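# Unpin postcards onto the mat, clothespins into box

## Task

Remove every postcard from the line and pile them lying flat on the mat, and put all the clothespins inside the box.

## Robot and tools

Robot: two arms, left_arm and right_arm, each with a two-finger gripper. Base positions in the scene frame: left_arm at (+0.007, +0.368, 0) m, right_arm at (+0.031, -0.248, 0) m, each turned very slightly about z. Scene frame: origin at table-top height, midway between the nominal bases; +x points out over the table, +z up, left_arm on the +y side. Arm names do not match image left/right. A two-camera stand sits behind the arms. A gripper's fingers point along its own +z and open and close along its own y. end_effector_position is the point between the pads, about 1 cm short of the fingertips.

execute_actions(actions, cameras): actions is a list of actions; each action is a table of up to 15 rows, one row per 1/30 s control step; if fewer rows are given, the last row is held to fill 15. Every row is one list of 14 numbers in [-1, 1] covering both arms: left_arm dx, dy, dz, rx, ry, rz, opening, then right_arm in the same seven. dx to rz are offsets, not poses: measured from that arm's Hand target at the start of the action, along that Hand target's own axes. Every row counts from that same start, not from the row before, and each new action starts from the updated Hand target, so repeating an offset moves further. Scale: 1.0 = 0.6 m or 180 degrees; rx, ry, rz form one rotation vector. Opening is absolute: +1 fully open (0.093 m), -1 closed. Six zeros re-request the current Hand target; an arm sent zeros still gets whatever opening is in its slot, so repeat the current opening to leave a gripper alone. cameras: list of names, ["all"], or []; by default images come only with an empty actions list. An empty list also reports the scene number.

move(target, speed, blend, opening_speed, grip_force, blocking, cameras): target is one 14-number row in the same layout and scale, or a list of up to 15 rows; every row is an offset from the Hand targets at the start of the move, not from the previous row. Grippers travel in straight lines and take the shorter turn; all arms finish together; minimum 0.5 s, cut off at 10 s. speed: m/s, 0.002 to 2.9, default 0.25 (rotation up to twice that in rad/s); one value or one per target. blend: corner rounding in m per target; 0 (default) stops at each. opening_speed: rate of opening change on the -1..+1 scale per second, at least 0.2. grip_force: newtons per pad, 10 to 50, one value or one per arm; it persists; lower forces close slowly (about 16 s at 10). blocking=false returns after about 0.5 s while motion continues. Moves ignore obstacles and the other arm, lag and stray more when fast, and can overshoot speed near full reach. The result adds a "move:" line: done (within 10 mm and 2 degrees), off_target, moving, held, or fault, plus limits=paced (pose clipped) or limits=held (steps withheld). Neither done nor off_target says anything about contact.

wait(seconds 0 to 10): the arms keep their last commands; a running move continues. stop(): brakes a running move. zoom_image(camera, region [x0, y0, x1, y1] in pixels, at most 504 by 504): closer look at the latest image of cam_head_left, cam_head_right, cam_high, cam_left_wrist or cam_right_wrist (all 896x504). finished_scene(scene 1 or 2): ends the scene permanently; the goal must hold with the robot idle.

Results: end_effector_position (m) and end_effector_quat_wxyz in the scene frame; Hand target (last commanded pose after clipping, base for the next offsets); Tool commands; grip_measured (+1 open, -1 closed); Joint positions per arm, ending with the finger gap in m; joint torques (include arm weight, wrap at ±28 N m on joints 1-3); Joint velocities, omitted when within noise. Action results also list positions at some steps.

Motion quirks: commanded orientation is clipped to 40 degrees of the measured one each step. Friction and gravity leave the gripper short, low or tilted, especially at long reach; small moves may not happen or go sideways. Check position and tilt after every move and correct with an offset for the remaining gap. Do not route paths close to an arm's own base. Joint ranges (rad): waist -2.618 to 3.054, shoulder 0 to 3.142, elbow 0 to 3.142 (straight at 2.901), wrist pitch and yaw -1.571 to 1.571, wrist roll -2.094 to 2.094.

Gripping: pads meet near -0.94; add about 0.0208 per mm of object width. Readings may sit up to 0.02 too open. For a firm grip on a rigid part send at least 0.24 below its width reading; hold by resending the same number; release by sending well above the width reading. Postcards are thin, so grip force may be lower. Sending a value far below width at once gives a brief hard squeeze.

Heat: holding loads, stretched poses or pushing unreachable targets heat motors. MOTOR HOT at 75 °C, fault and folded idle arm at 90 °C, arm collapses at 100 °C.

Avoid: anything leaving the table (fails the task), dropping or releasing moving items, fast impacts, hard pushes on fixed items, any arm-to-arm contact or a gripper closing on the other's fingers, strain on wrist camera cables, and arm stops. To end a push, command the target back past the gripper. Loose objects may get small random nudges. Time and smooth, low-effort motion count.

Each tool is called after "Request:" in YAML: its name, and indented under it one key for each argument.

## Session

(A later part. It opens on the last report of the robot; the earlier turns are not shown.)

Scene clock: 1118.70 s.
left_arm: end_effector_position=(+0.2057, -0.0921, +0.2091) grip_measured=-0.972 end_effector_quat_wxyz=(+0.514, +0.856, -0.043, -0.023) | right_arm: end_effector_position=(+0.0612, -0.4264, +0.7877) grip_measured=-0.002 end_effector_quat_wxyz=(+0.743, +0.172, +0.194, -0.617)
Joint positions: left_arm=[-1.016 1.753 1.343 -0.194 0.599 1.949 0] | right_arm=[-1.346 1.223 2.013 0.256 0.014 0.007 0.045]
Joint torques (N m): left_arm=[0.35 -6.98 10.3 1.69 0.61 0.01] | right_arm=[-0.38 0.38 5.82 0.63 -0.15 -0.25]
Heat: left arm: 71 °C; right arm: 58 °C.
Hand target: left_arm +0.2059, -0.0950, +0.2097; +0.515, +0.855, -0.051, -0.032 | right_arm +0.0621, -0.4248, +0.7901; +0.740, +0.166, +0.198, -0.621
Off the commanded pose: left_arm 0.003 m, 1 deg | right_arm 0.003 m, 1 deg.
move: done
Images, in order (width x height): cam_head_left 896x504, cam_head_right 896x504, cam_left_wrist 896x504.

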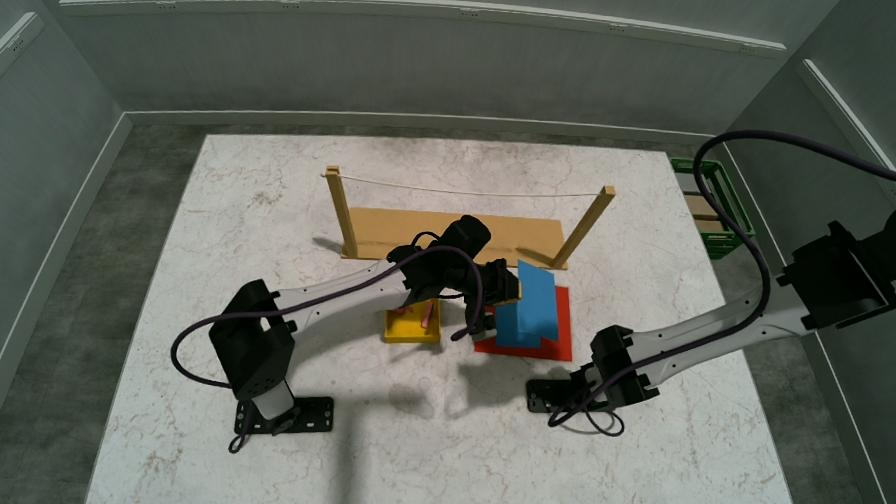

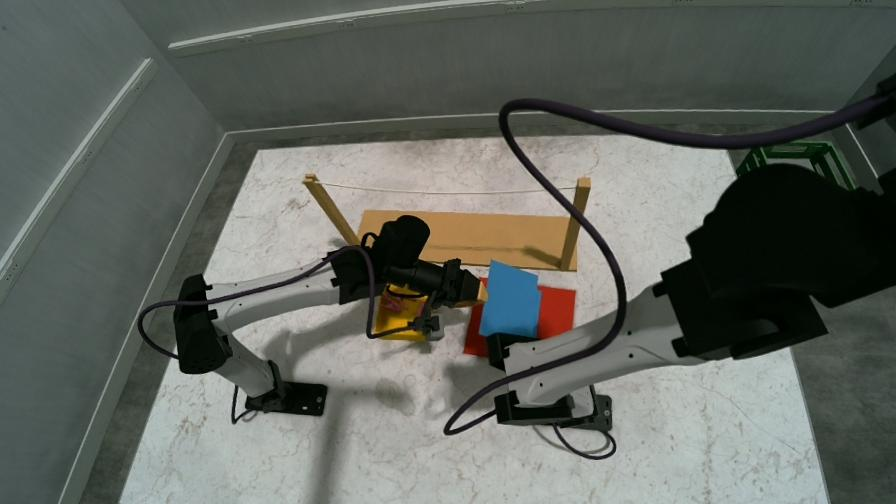

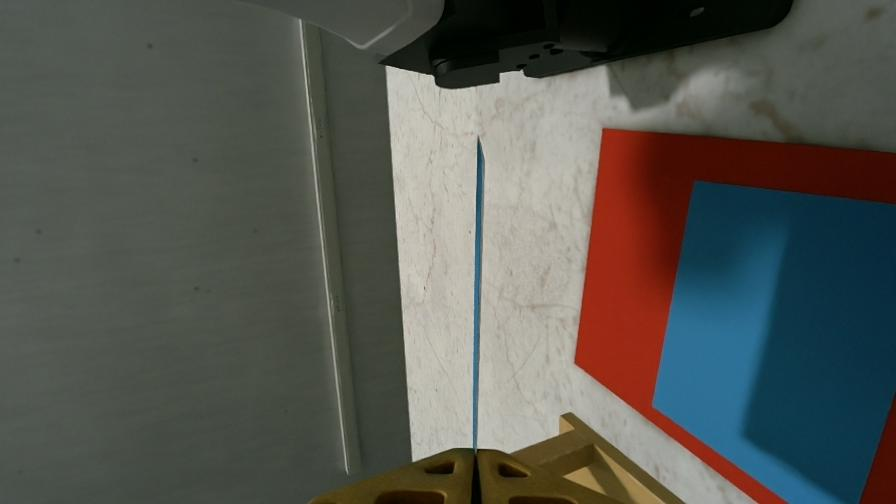

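Request:
move:
  target: [0.0235,-0.19,0.0685,0,-0.0074,0.0039,-1,0,0,0,0,0,0,0]
  speed: 0.1
  cameras: ["cam_left_wrist","cam_head_left","cam_head_right"]

Request:
zoom_image:
  camera: "cam_head_left"
  region: [440, 230, 600, 390]

Request:
zoom_image:
  camera: "cam_head_right"
  region: [440, 230, 600, 390]

Scene clock: 1135.83 s.
left_arm: end_effector_position=(+0.2234, -0.0795, +0.0936) grip_measured=-0.972 end_effector_quat_wxyz=(+0.509, +0.858, -0.054, -0.032) | right_arm: end_effector_position=(+0.0612, -0.4264, +0.7877) grip_measured=-0.002 end_effector_quat_wxyz=(+0.743, +0.172, +0.194, -0.617)
Joint positions: left_arm=[-0.951 1.933 1.101 0.174 0.672 2.021 0] | right_arm=[-1.346 1.223 2.013 0.256 0.014 0.007 0.045]
Joint torques (N m): left_arm=[0.27 -7.91 6.65 1.98 0.68 -0.03] | right_arm=[-0.4 0.36 5.78 0.62 -0.15 -0.26]
Heat: left arm: 62 °C; right arm: 58 °C.
Hand target: left_arm +0.2217, -0.0798, +0.0898; +0.514, +0.854, -0.062, -0.039 | right_arm +0.0621, -0.4248, +0.7901; +0.740, +0.166, +0.198, -0.621
Off the commanded pose: left_arm 0.004 m, 1 deg | right_arm 0.003 m, 1 deg.
move: done
Images, in order (width x height): cam_head_left 896x504, cam_head_right 896x504, cam_left_wrist 896x504.

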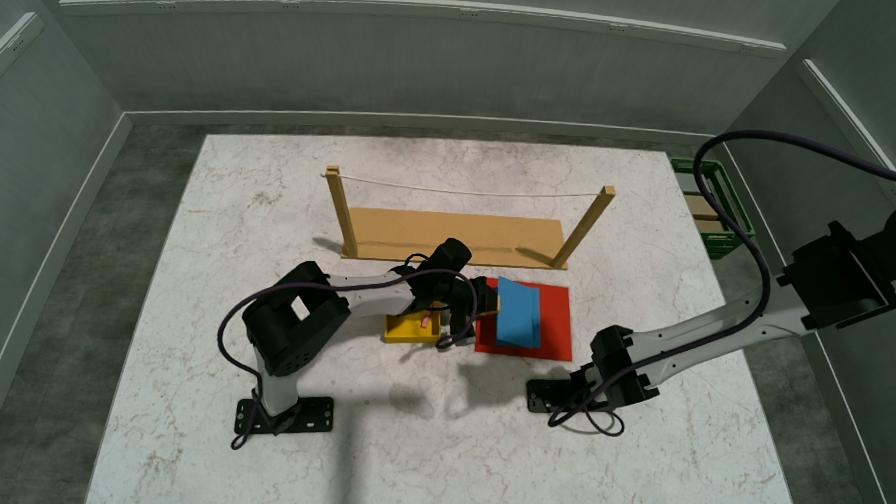

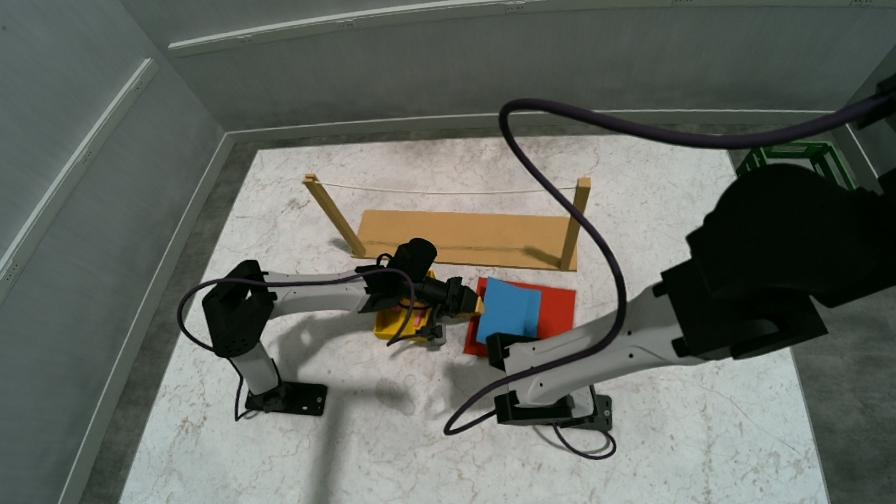

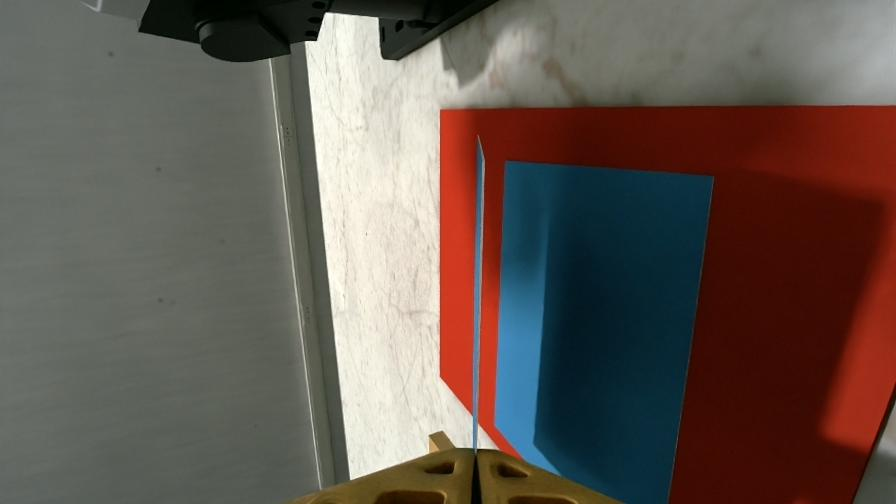

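Scaled by 3.150 from the camera's 896x504 image, which has a finer 1280x720 frame.

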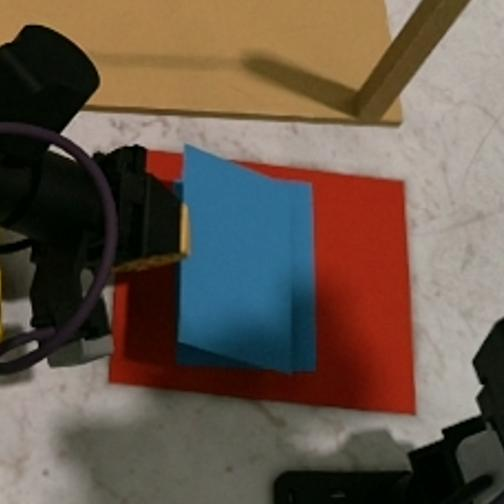

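Scaled by 3.150 from the camera's 896x504 image, which has a finer 1280x720 frame.

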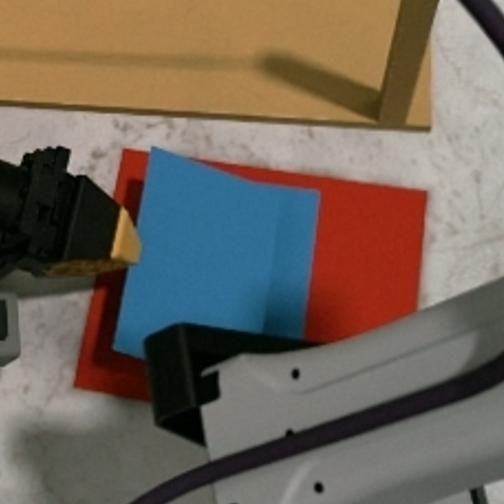

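Request:
move:
  target: [0.0335,-0.0277,0.061,0,0,0,-1,0,0,0,0,0,0,0]
  speed: 0.06
  cameras: ["cam_left_wrist","cam_head_left","cam_head_right"]

Request:
zoom_image:
  camera: "cam_head_left"
  region: [440, 230, 600, 390]

Request:
zoom_image:
  camera: "cam_head_right"
  region: [440, 230, 600, 390]

Scene clock: 1150.17 s.
left_arm: end_effector_position=(+0.2389, -0.0994, +0.0562) grip_measured=-0.972 end_effector_quat_wxyz=(+0.506, +0.860, -0.052, -0.035) | right_arm: end_effector_position=(+0.0612, -0.4264, +0.7877) grip_measured=-0.002 end_effector_quat_wxyz=(+0.743, +0.172, +0.194, -0.617)
Joint positions: left_arm=[-0.951 2.098 1.183 0.244 0.673 2.021 0] | right_arm=[-1.346 1.223 2.013 0.256 0.014 0.007 0.045]
Joint torques (N m): left_arm=[-0.58 -8.51 8.72 1.86 0.58 -0.11] | right_arm=[-0.35 0.35 5.82 0.64 -0.15 -0.27]
Heat: left arm: 59 °C; right arm: 58 °C.
Hand target: left_arm +0.2379, -0.1070, +0.0579; +0.514, +0.854, -0.062, -0.039 | right_arm +0.0621, -0.4248, +0.7901; +0.740, +0.166, +0.198, -0.621
Off the commanded pose: left_arm 0.008 m, 2 deg | right_arm 0.003 m, 1 deg.
move: done
Images, in order (width x height): cam_head_left 896x504, cam_head_right 896x504, cam_left_wrist 896x504.

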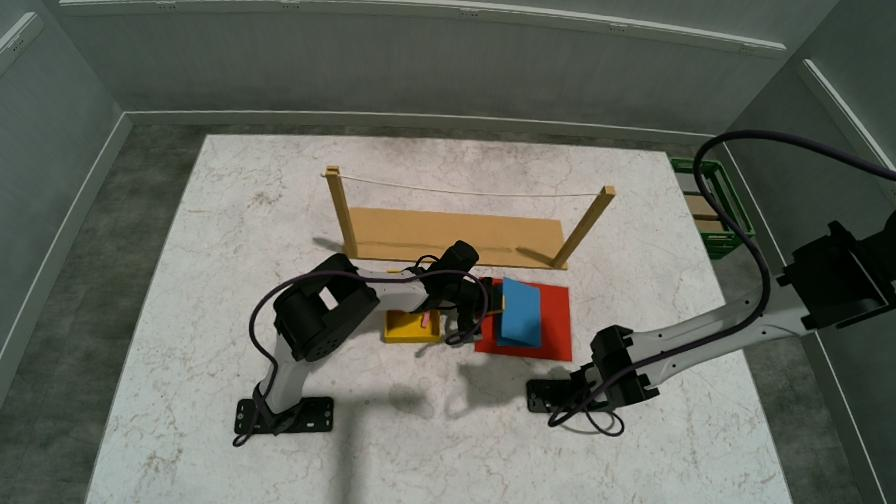

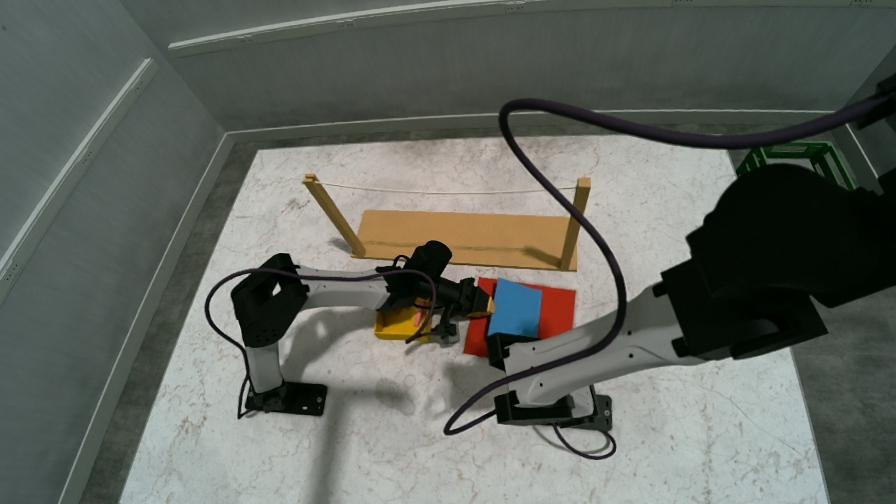

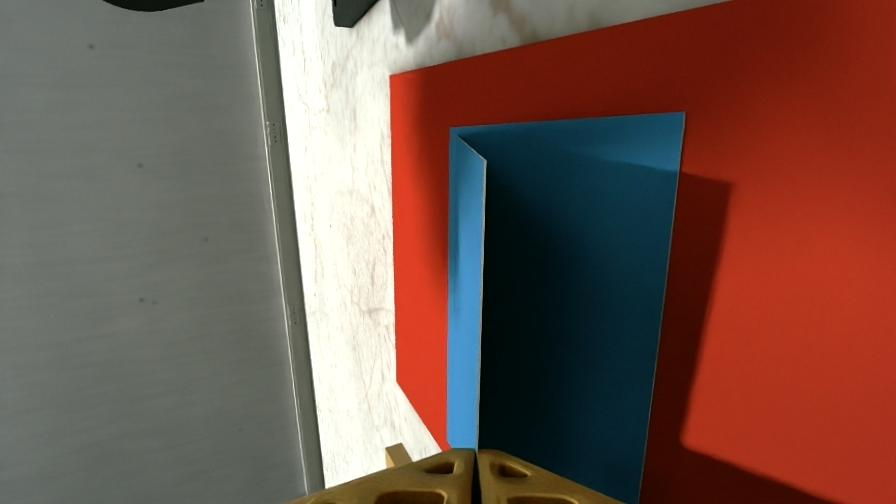

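Scaled by 3.150 from the camera's 896x504 image, which has a finer 1280x720 frame.

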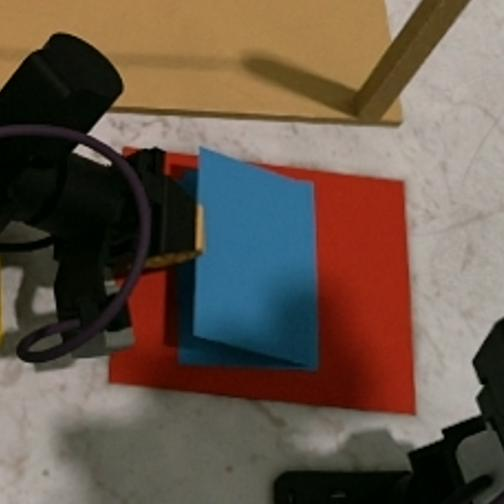

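Scaled by 3.150 from the camera's 896x504 image, which has a finer 1280x720 frame.

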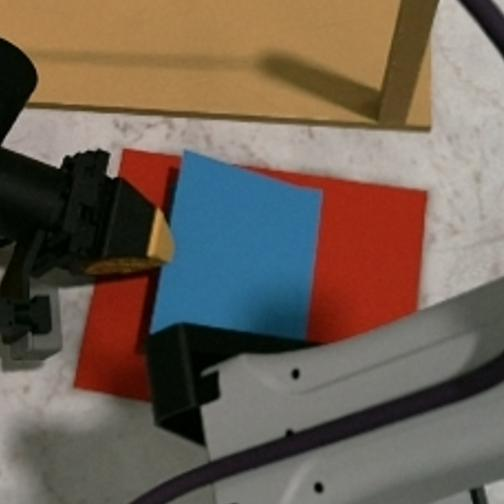

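Request:
move:
  target:
    - [-0.001,-0.04,0.0062,0,0,0,-1,0,0,0,0,0,0,0]
    - [-0.0013,-0.0691,0.012,0,0,0,-1,0,0,0,0,0,0,0]
  speed: 0.04
  blend: [0.005,0]
  cameras: ["cam_left_wrist","cam_head_left"]

Request:
zoom_image:
  camera: "cam_head_left"
  region: [440, 230, 600, 390]

Scene clock: 1156.27 s.
left_arm: end_effector_position=(+0.2422, -0.0975, +0.0293) grip_measured=-0.972 end_effector_quat_wxyz=(+0.518, +0.853, -0.060, -0.027) | right_arm: end_effector_position=(+0.0612, -0.4264, +0.7877) grip_measured=-0.002 end_effector_quat_wxyz=(+0.743, +0.172, +0.194, -0.617)
Joint positions: left_arm=[-0.94 2.173 1.14 0.391 0.687 2.031 0] | right_arm=[-1.346 1.223 2.013 0.256 0.014 0.007 0.045]
Joint torques (N m): left_arm=[0.34 -8.51 5.6 1.84 0.62 -0.04] | right_arm=[-0.39 0.38 5.79 0.62 -0.15 -0.26]
Heat: left arm: 59 °C; right arm: 58 °C.
Hand target: left_arm +0.2389, -0.0940, +0.0179; +0.514, +0.854, -0.062, -0.039 | right_arm +0.0621, -0.4248, +0.7901; +0.740, +0.166, +0.198, -0.621
Off the commanded pose: left_arm 0.012 m, 1 deg | right_arm 0.003 m, 1 deg.
move: off_target (left_arm)
Images, in order (width x height): cam_head_left 896x504, cam_left_wrist 896x504.

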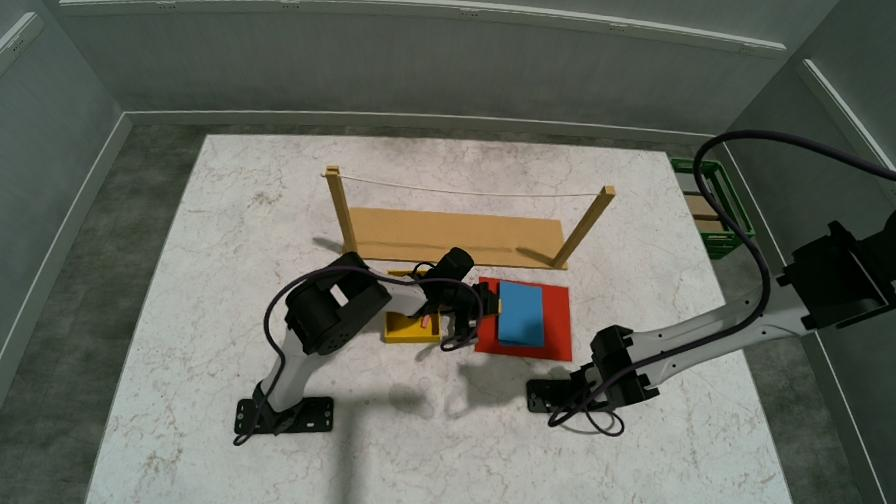

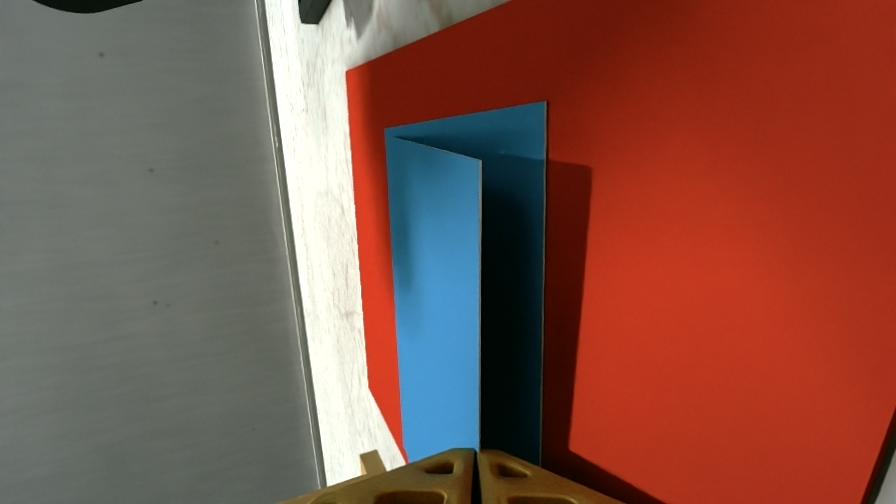

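Scaled by 3.150 from the camera's 896x504 image, which has a finer 1280x720 frame.

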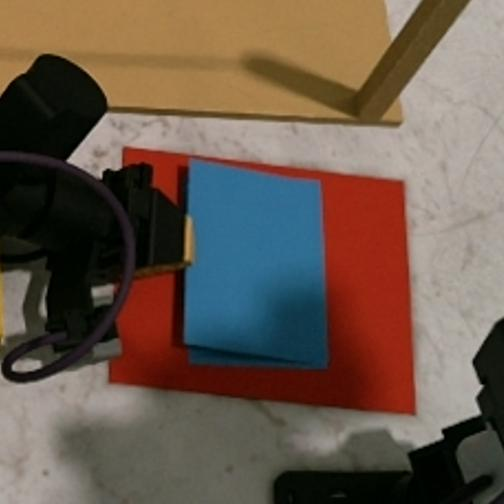

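Request:
move:
  target: [-0.0015,-0.0223,0,0,0,0,-1,0,0,0,0,0,0,0]
  speed: 0.03
  cameras: ["cam_left_wrist","cam_head_left"]

Request:
zoom_image:
  camera: "cam_head_left"
  region: [440, 230, 600, 390]

Scene clock: 1159.83 s.
left_arm: end_effector_position=(+0.2422, -0.0940, +0.0240) grip_measured=-0.972 end_effector_quat_wxyz=(+0.526, +0.848, -0.066, -0.025) | right_arm: end_effector_position=(+0.0612, -0.4264, +0.7877) grip_measured=-0.002 end_effector_quat_wxyz=(+0.743, +0.172, +0.194, -0.617)
Joint positions: left_arm=[-0.931 2.187 1.115 0.448 0.704 2.037 0] | right_arm=[-1.346 1.223 2.013 0.256 0.014 0.007 0.045]
Joint torques (N m): left_arm=[0.43 -7.98 5.23 1.72 0.53 0] | right_arm=[-0.39 0.36 5.83 0.63 -0.14 -0.25]
Heat: left arm: 58 °C; right arm: 58 °C.
Hand target: left_arm +0.2390, -0.0877, +0.0061; +0.514, +0.854, -0.062, -0.039 | right_arm +0.0621, -0.4248, +0.7901; +0.740, +0.166, +0.198, -0.621
Off the commanded pose: left_arm 0.019 m, 2 deg | right_arm 0.003 m, 1 deg.
move: off_target (left_arm)
Images, in order (width x height): cam_head_left 896x504, cam_left_wrist 896x504.

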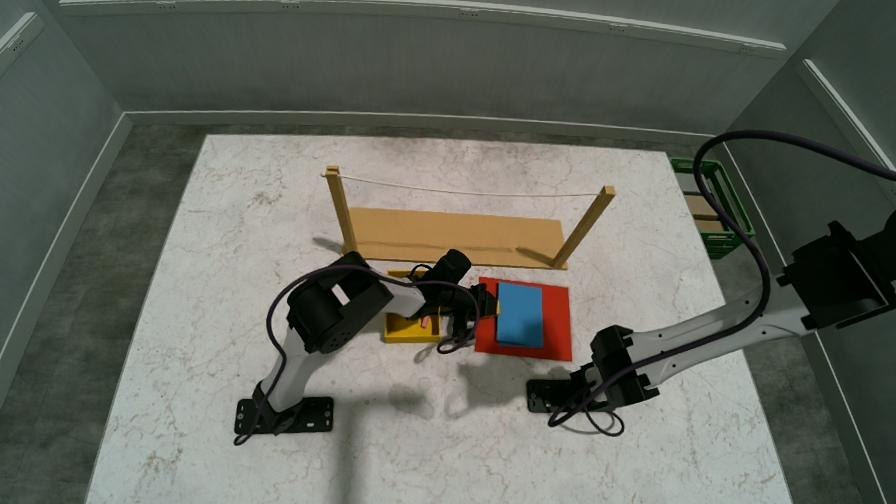

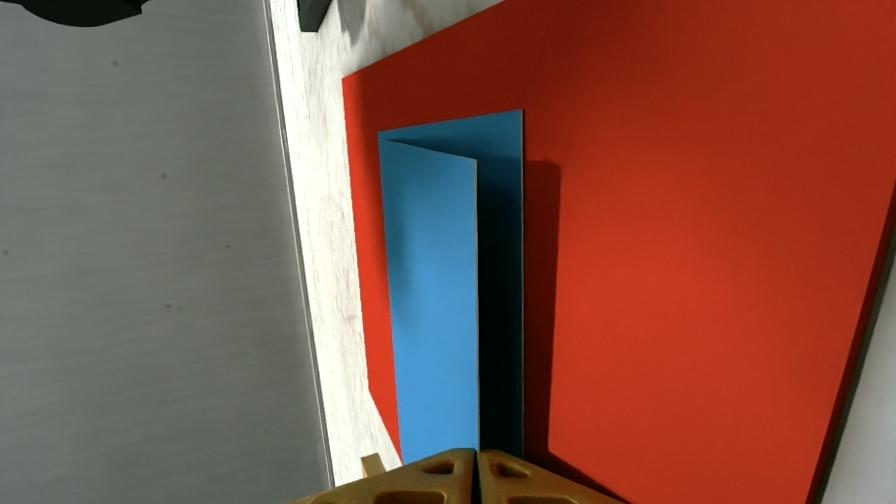

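Scaled by 3.150 from the camera's 896x504 image, which has a finer 1280x720 frame.

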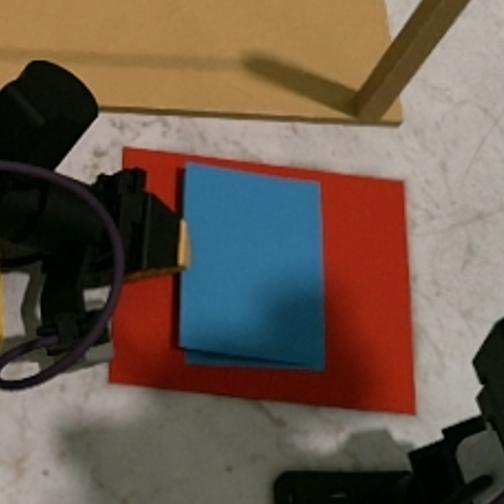

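Request:
move:
  target: [0,0.022,-0.0117,0,0,0,-0.72,0,0,0,0,0,0,0]
  speed: 0.03
  opening_speed: 0.3
  cameras: ["cam_left_wrist"]

Scene clock: 1165.43 s.
left_arm: end_effector_position=(+0.2413, -0.0950, +0.0271) grip_measured=-0.723 end_effector_quat_wxyz=(+0.531, +0.844, -0.070, -0.027) | right_arm: end_effector_position=(+0.0612, -0.4264, +0.7877) grip_measured=-0.002 end_effector_quat_wxyz=(+0.743, +0.172, +0.194, -0.617)
Joint positions: left_arm=[-0.931 2.185 1.115 0.455 0.715 2.037 0.011] | right_arm=[-1.346 1.223 2.013 0.256 0.014 0.007 0.045]
Joint torques (N m): left_arm=[0.43 -11.19 5.71 1.26 0.39 -0.02] | right_arm=[-0.35 0.35 5.78 0.64 -0.15 -0.25]
Heat: left arm: 58 °C; right arm: 58 °C.
Hand target: left_arm +0.2390, -0.0877, +0.0211; +0.514, +0.854, -0.062, -0.039 | right_arm +0.0621, -0.4248, +0.7901; +0.740, +0.166, +0.198, -0.621
Off the commanded pose: left_arm 0.010 m, 3 deg | right_arm 0.003 m, 1 deg.
move: off_target (left_arm)
Images, in order (width x height): cam_left_wrist 896x504.

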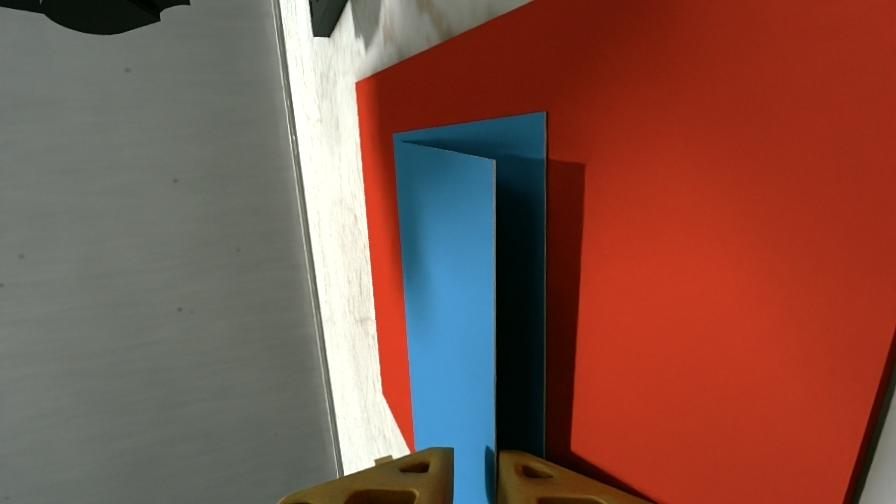

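Request:
move:
  target:
    - [0,0,-0.045,0,0,0,-0.72,0,0,0,0,0,0,0]
    - [0,0,-0.13,0,0,0,-0.72,0,0,0,0,0,0,0]
  speed: 0.06
  blend: [0.01,0]
  cameras: ["cam_left_wrist","cam_head_left","cam_head_right"]

Request:
zoom_image:
  camera: "cam_head_left"
  region: [440, 230, 600, 390]

Scene clock: 1169.63 s.
left_arm: end_effector_position=(+0.2539, -0.0220, +0.0463) grip_measured=-0.722 end_effector_quat_wxyz=(+0.518, +0.854, -0.032, -0.031) | right_arm: end_effector_position=(+0.0612, -0.4264, +0.7877) grip_measured=-0.002 end_effector_quat_wxyz=(+0.743, +0.172, +0.194, -0.617)
Joint positions: left_arm=[-0.788 1.983 0.931 0.341 0.786 2.095 0.011] | right_arm=[-1.346 1.223 2.013 0.256 0.014 0.007 0.045]
Joint torques (N m): left_arm=[0.17 -11.49 5.46 1.49 0.7 -0.04] | right_arm=[-0.34 0.34 5.81 0.62 -0.15 -0.25]
Heat: left arm: 59 °C; right arm: 58 °C.
Hand target: left_arm +0.2492, -0.0195, +0.0575; +0.514, +0.854, -0.062, -0.039 | right_arm +0.0621, -0.4248, +0.7901; +0.740, +0.166, +0.198, -0.621
Off the commanded pose: left_arm 0.012 m, 4 deg | right_arm 0.003 m, 1 deg.
joint sent to its limit (left arm) — joint 6 (wrist roll), upper limit. The joint targets are off in orientation, not in position.
move: off_target (left_arm)
Images, in order (width x height): cam_head_left 896x504, cam_head_right 896x504, cam_left_wrist 896x504.

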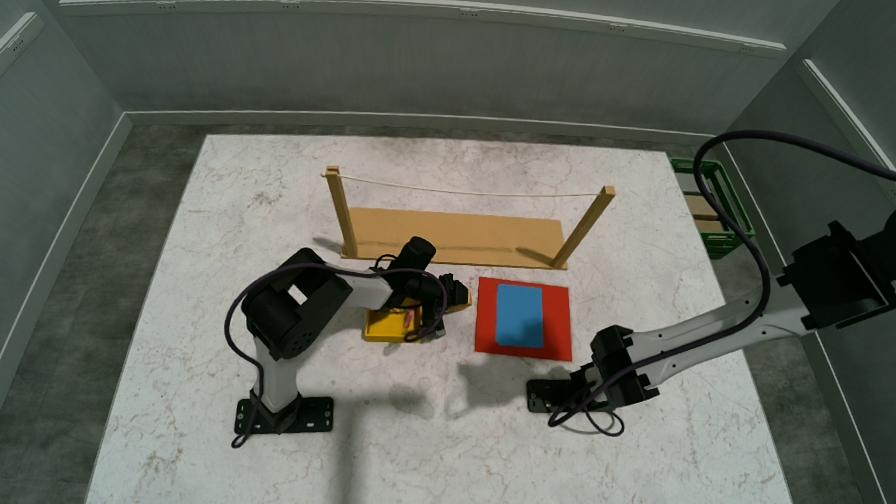

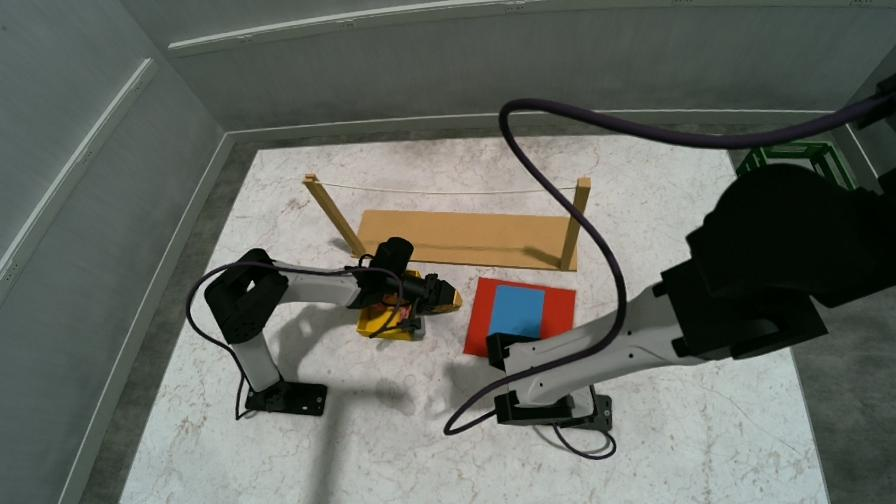

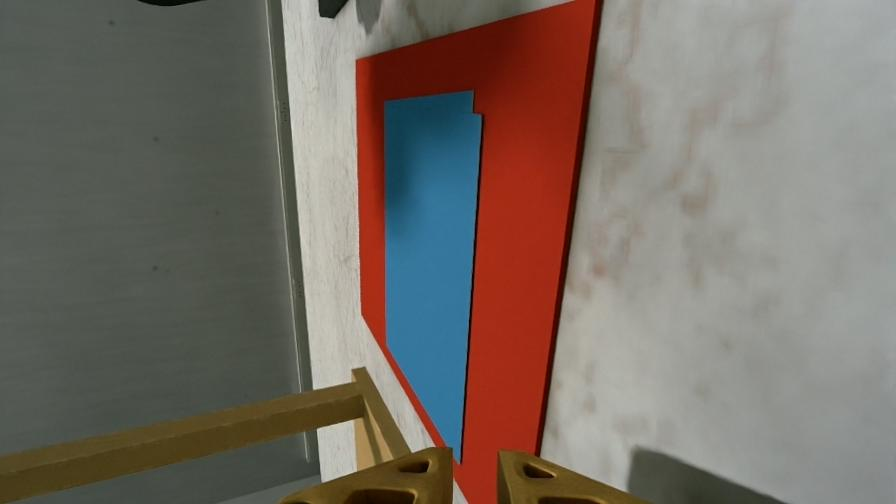

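Scaled by 3.150 from the camera's 896x504 image, which has a finer 1280x720 frame.

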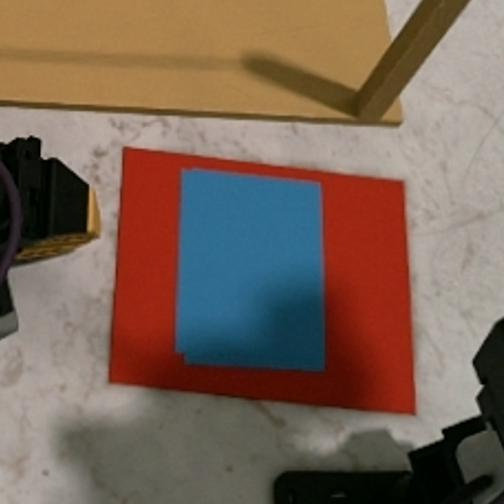

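Request:
zoom_image:
  camera: "cam_head_left"
  region: [340, 220, 500, 360]

Request:
zoom_image:
  camera: "cam_head_right"
  region: [320, 220, 480, 360]

Scaled by 3.150 from the camera's 896x504 image, which has a finer 1280x720 frame.

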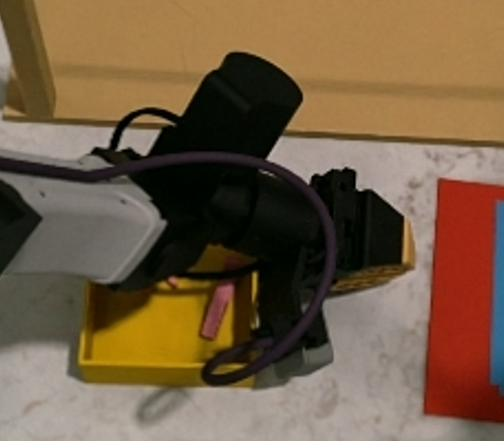

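Scaled by 3.150 from the camera's 896x504 image, which has a finer 1280x720 frame.

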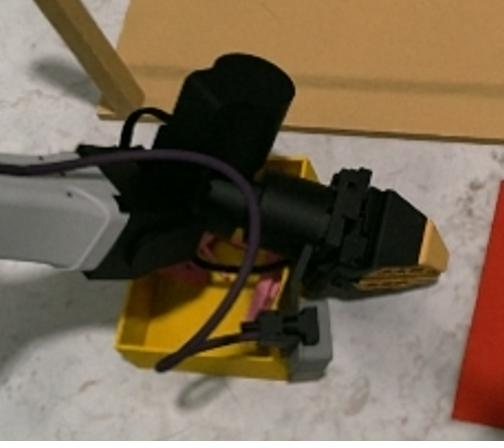

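Request:
move:
  target: [0.0015,0.0968,-0.04,0,0,0,-0.72,0,0,0,0,0,0,0]
  speed: 0.06
  cameras: ["cam_head_left","cam_head_right"]

Request:
zoom_image:
  camera: "cam_head_left"
  region: [340, 220, 500, 360]

Scene clock: 1176.30 s.
left_arm: end_effector_position=(+0.2516, -0.0221, +0.1013) grip_measured=-0.722 end_effector_quat_wxyz=(+0.511, +0.858, -0.028, -0.041) | right_arm: end_effector_position=(+0.0612, -0.4264, +0.7877) grip_measured=-0.002 end_effector_quat_wxyz=(+0.743, +0.172, +0.194, -0.617)
Joint positions: left_arm=[-0.792 1.839 1.023 0.08 0.787 2.095 0.011] | right_arm=[-1.346 1.223 2.013 0.256 0.014 0.007 0.045]
Joint torques (N m): left_arm=[-0.51 -10.8 8.69 1.45 0.65 -0.05] | right_arm=[-0.38 0.36 5.78 0.63 -0.16 -0.25]
Heat: left arm: 59 °C; right arm: 58 °C.
Hand target: left_arm +0.2494, -0.0255, +0.1202; +0.514, +0.854, -0.063, -0.039 | right_arm +0.0621, -0.4248, +0.7901; +0.740, +0.166, +0.198, -0.621
Off the commanded pose: left_arm 0.019 m, 4 deg | right_arm 0.003 m, 1 deg.
joint sent to its limit (left arm) — joint 6 (wrist roll), upper limit. The joint targets still meet the commanded pose.
move: off_target (left_arm)
Images, in order (width x height): cam_head_left 896x504, cam_head_right 896x504.

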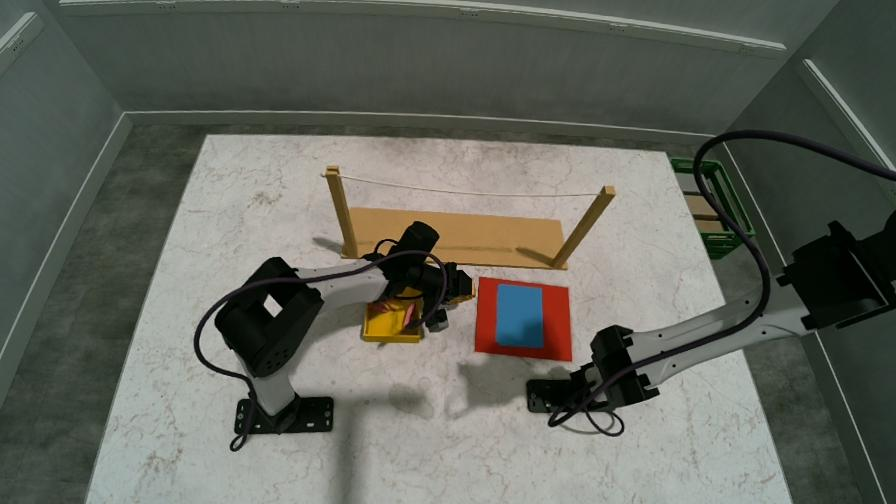

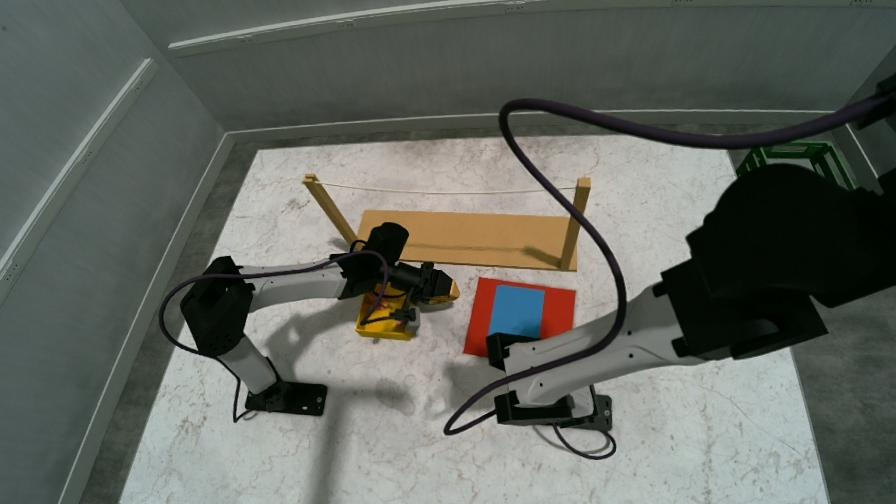

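Scaled by 3.150 from the camera's 896x504 image, which has a finer 1280x720 frame.

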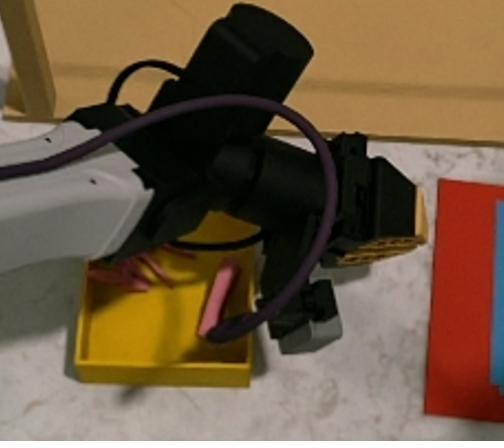

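Request:
move:
  target: [0.0,0.147,-0.078,0,0,0,-0.72,0,0,0,0,0,0,0]
  speed: 0.12
  cameras: ["cam_head_left","cam_head_right","cam_left_wrist"]

Request:
zoom_image:
  camera: "cam_head_left"
  region: [340, 230, 600, 390]

Request:
zoom_image:
  camera: "cam_head_right"
  region: [340, 230, 600, 390]

Scene clock: 1181.37 s.
left_arm: end_effector_position=(+0.2548, -0.0251, +0.2025) grip_measured=-0.722 end_effector_quat_wxyz=(+0.513, +0.857, -0.029, -0.039) | right_arm: end_effector_position=(+0.0612, -0.4264, +0.7877) grip_measured=-0.002 end_effector_quat_wxyz=(+0.743, +0.172, +0.194, -0.617)
Joint positions: left_arm=[-0.792 1.711 1.297 -0.317 0.787 2.095 0.011] | right_arm=[-1.346 1.223 2.013 0.256 0.014 0.007 0.045]
Joint torques (N m): left_arm=[-0.5 -9.99 9.57 1.45 0.65 -0.04] | right_arm=[-0.36 0.36 5.82 0.63 -0.15 -0.25]
Heat: left arm: 59 °C; right arm: 57 °C.
Hand target: left_arm +0.2496, -0.0254, +0.2199; +0.514, +0.854, -0.063, -0.039 | right_arm +0.0621, -0.4248, +0.7901; +0.740, +0.166, +0.198, -0.621
Off the commanded pose: left_arm 0.018 m, 4 deg | right_arm 0.003 m, 1 deg.
joint sent to its limit (left arm) — joint 6 (wrist roll), upper limit. The joint targets still meet the commanded pose.
move: off_target (left_arm)
Images, in order (width x height): cam_head_left 896x504, cam_head_right 896x504, cam_left_wrist 896x504.

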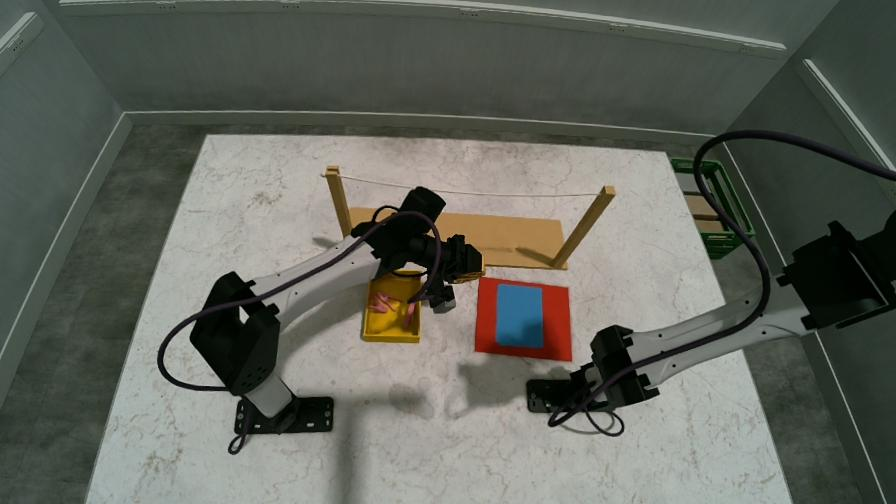

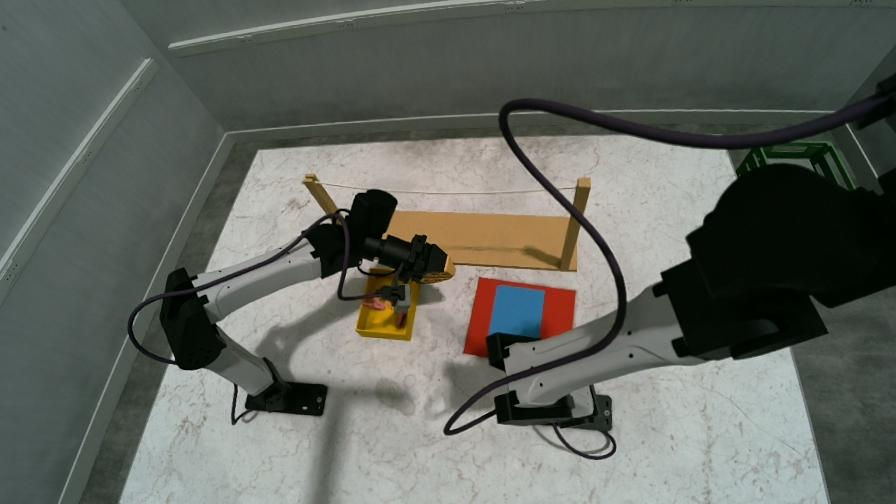

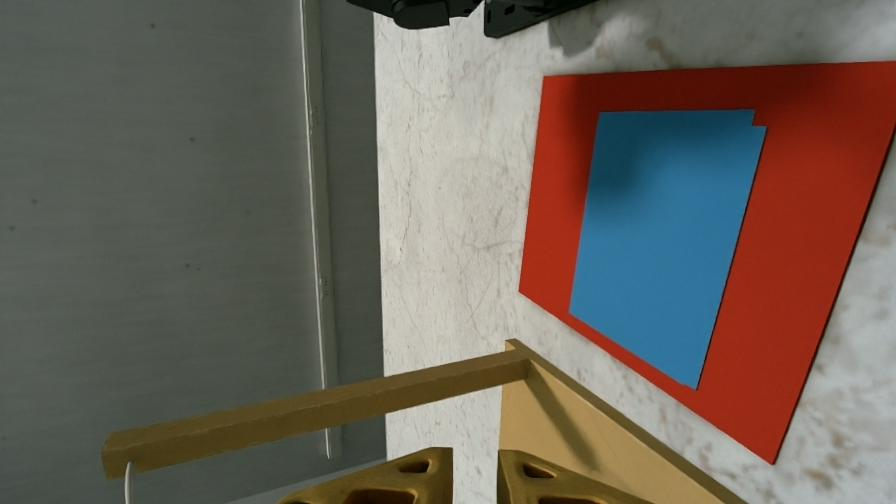

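Scaled by 1.938 from the camera's 896x504 image, which has a finer 1280x720 frame.

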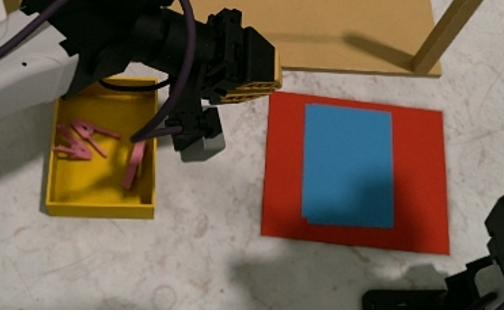

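Scaled by 1.938 from the camera's 896x504 image, which has a finer 1280x720 frame.

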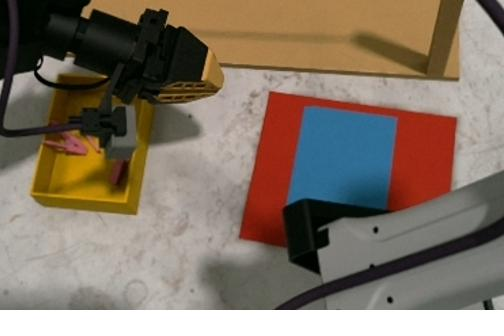

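Request:
zoom_image:
  camera: "cam_head_left"
  region: [350, 255, 440, 355]

Scaled by 5.040 from the camera's 896x504 image, which has a finer 1280x720 frame.

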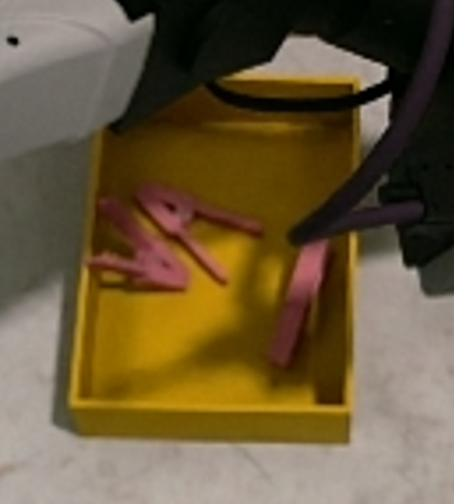

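Request:
finished_scene:
  scene: 2

The scene is finished: the task was done.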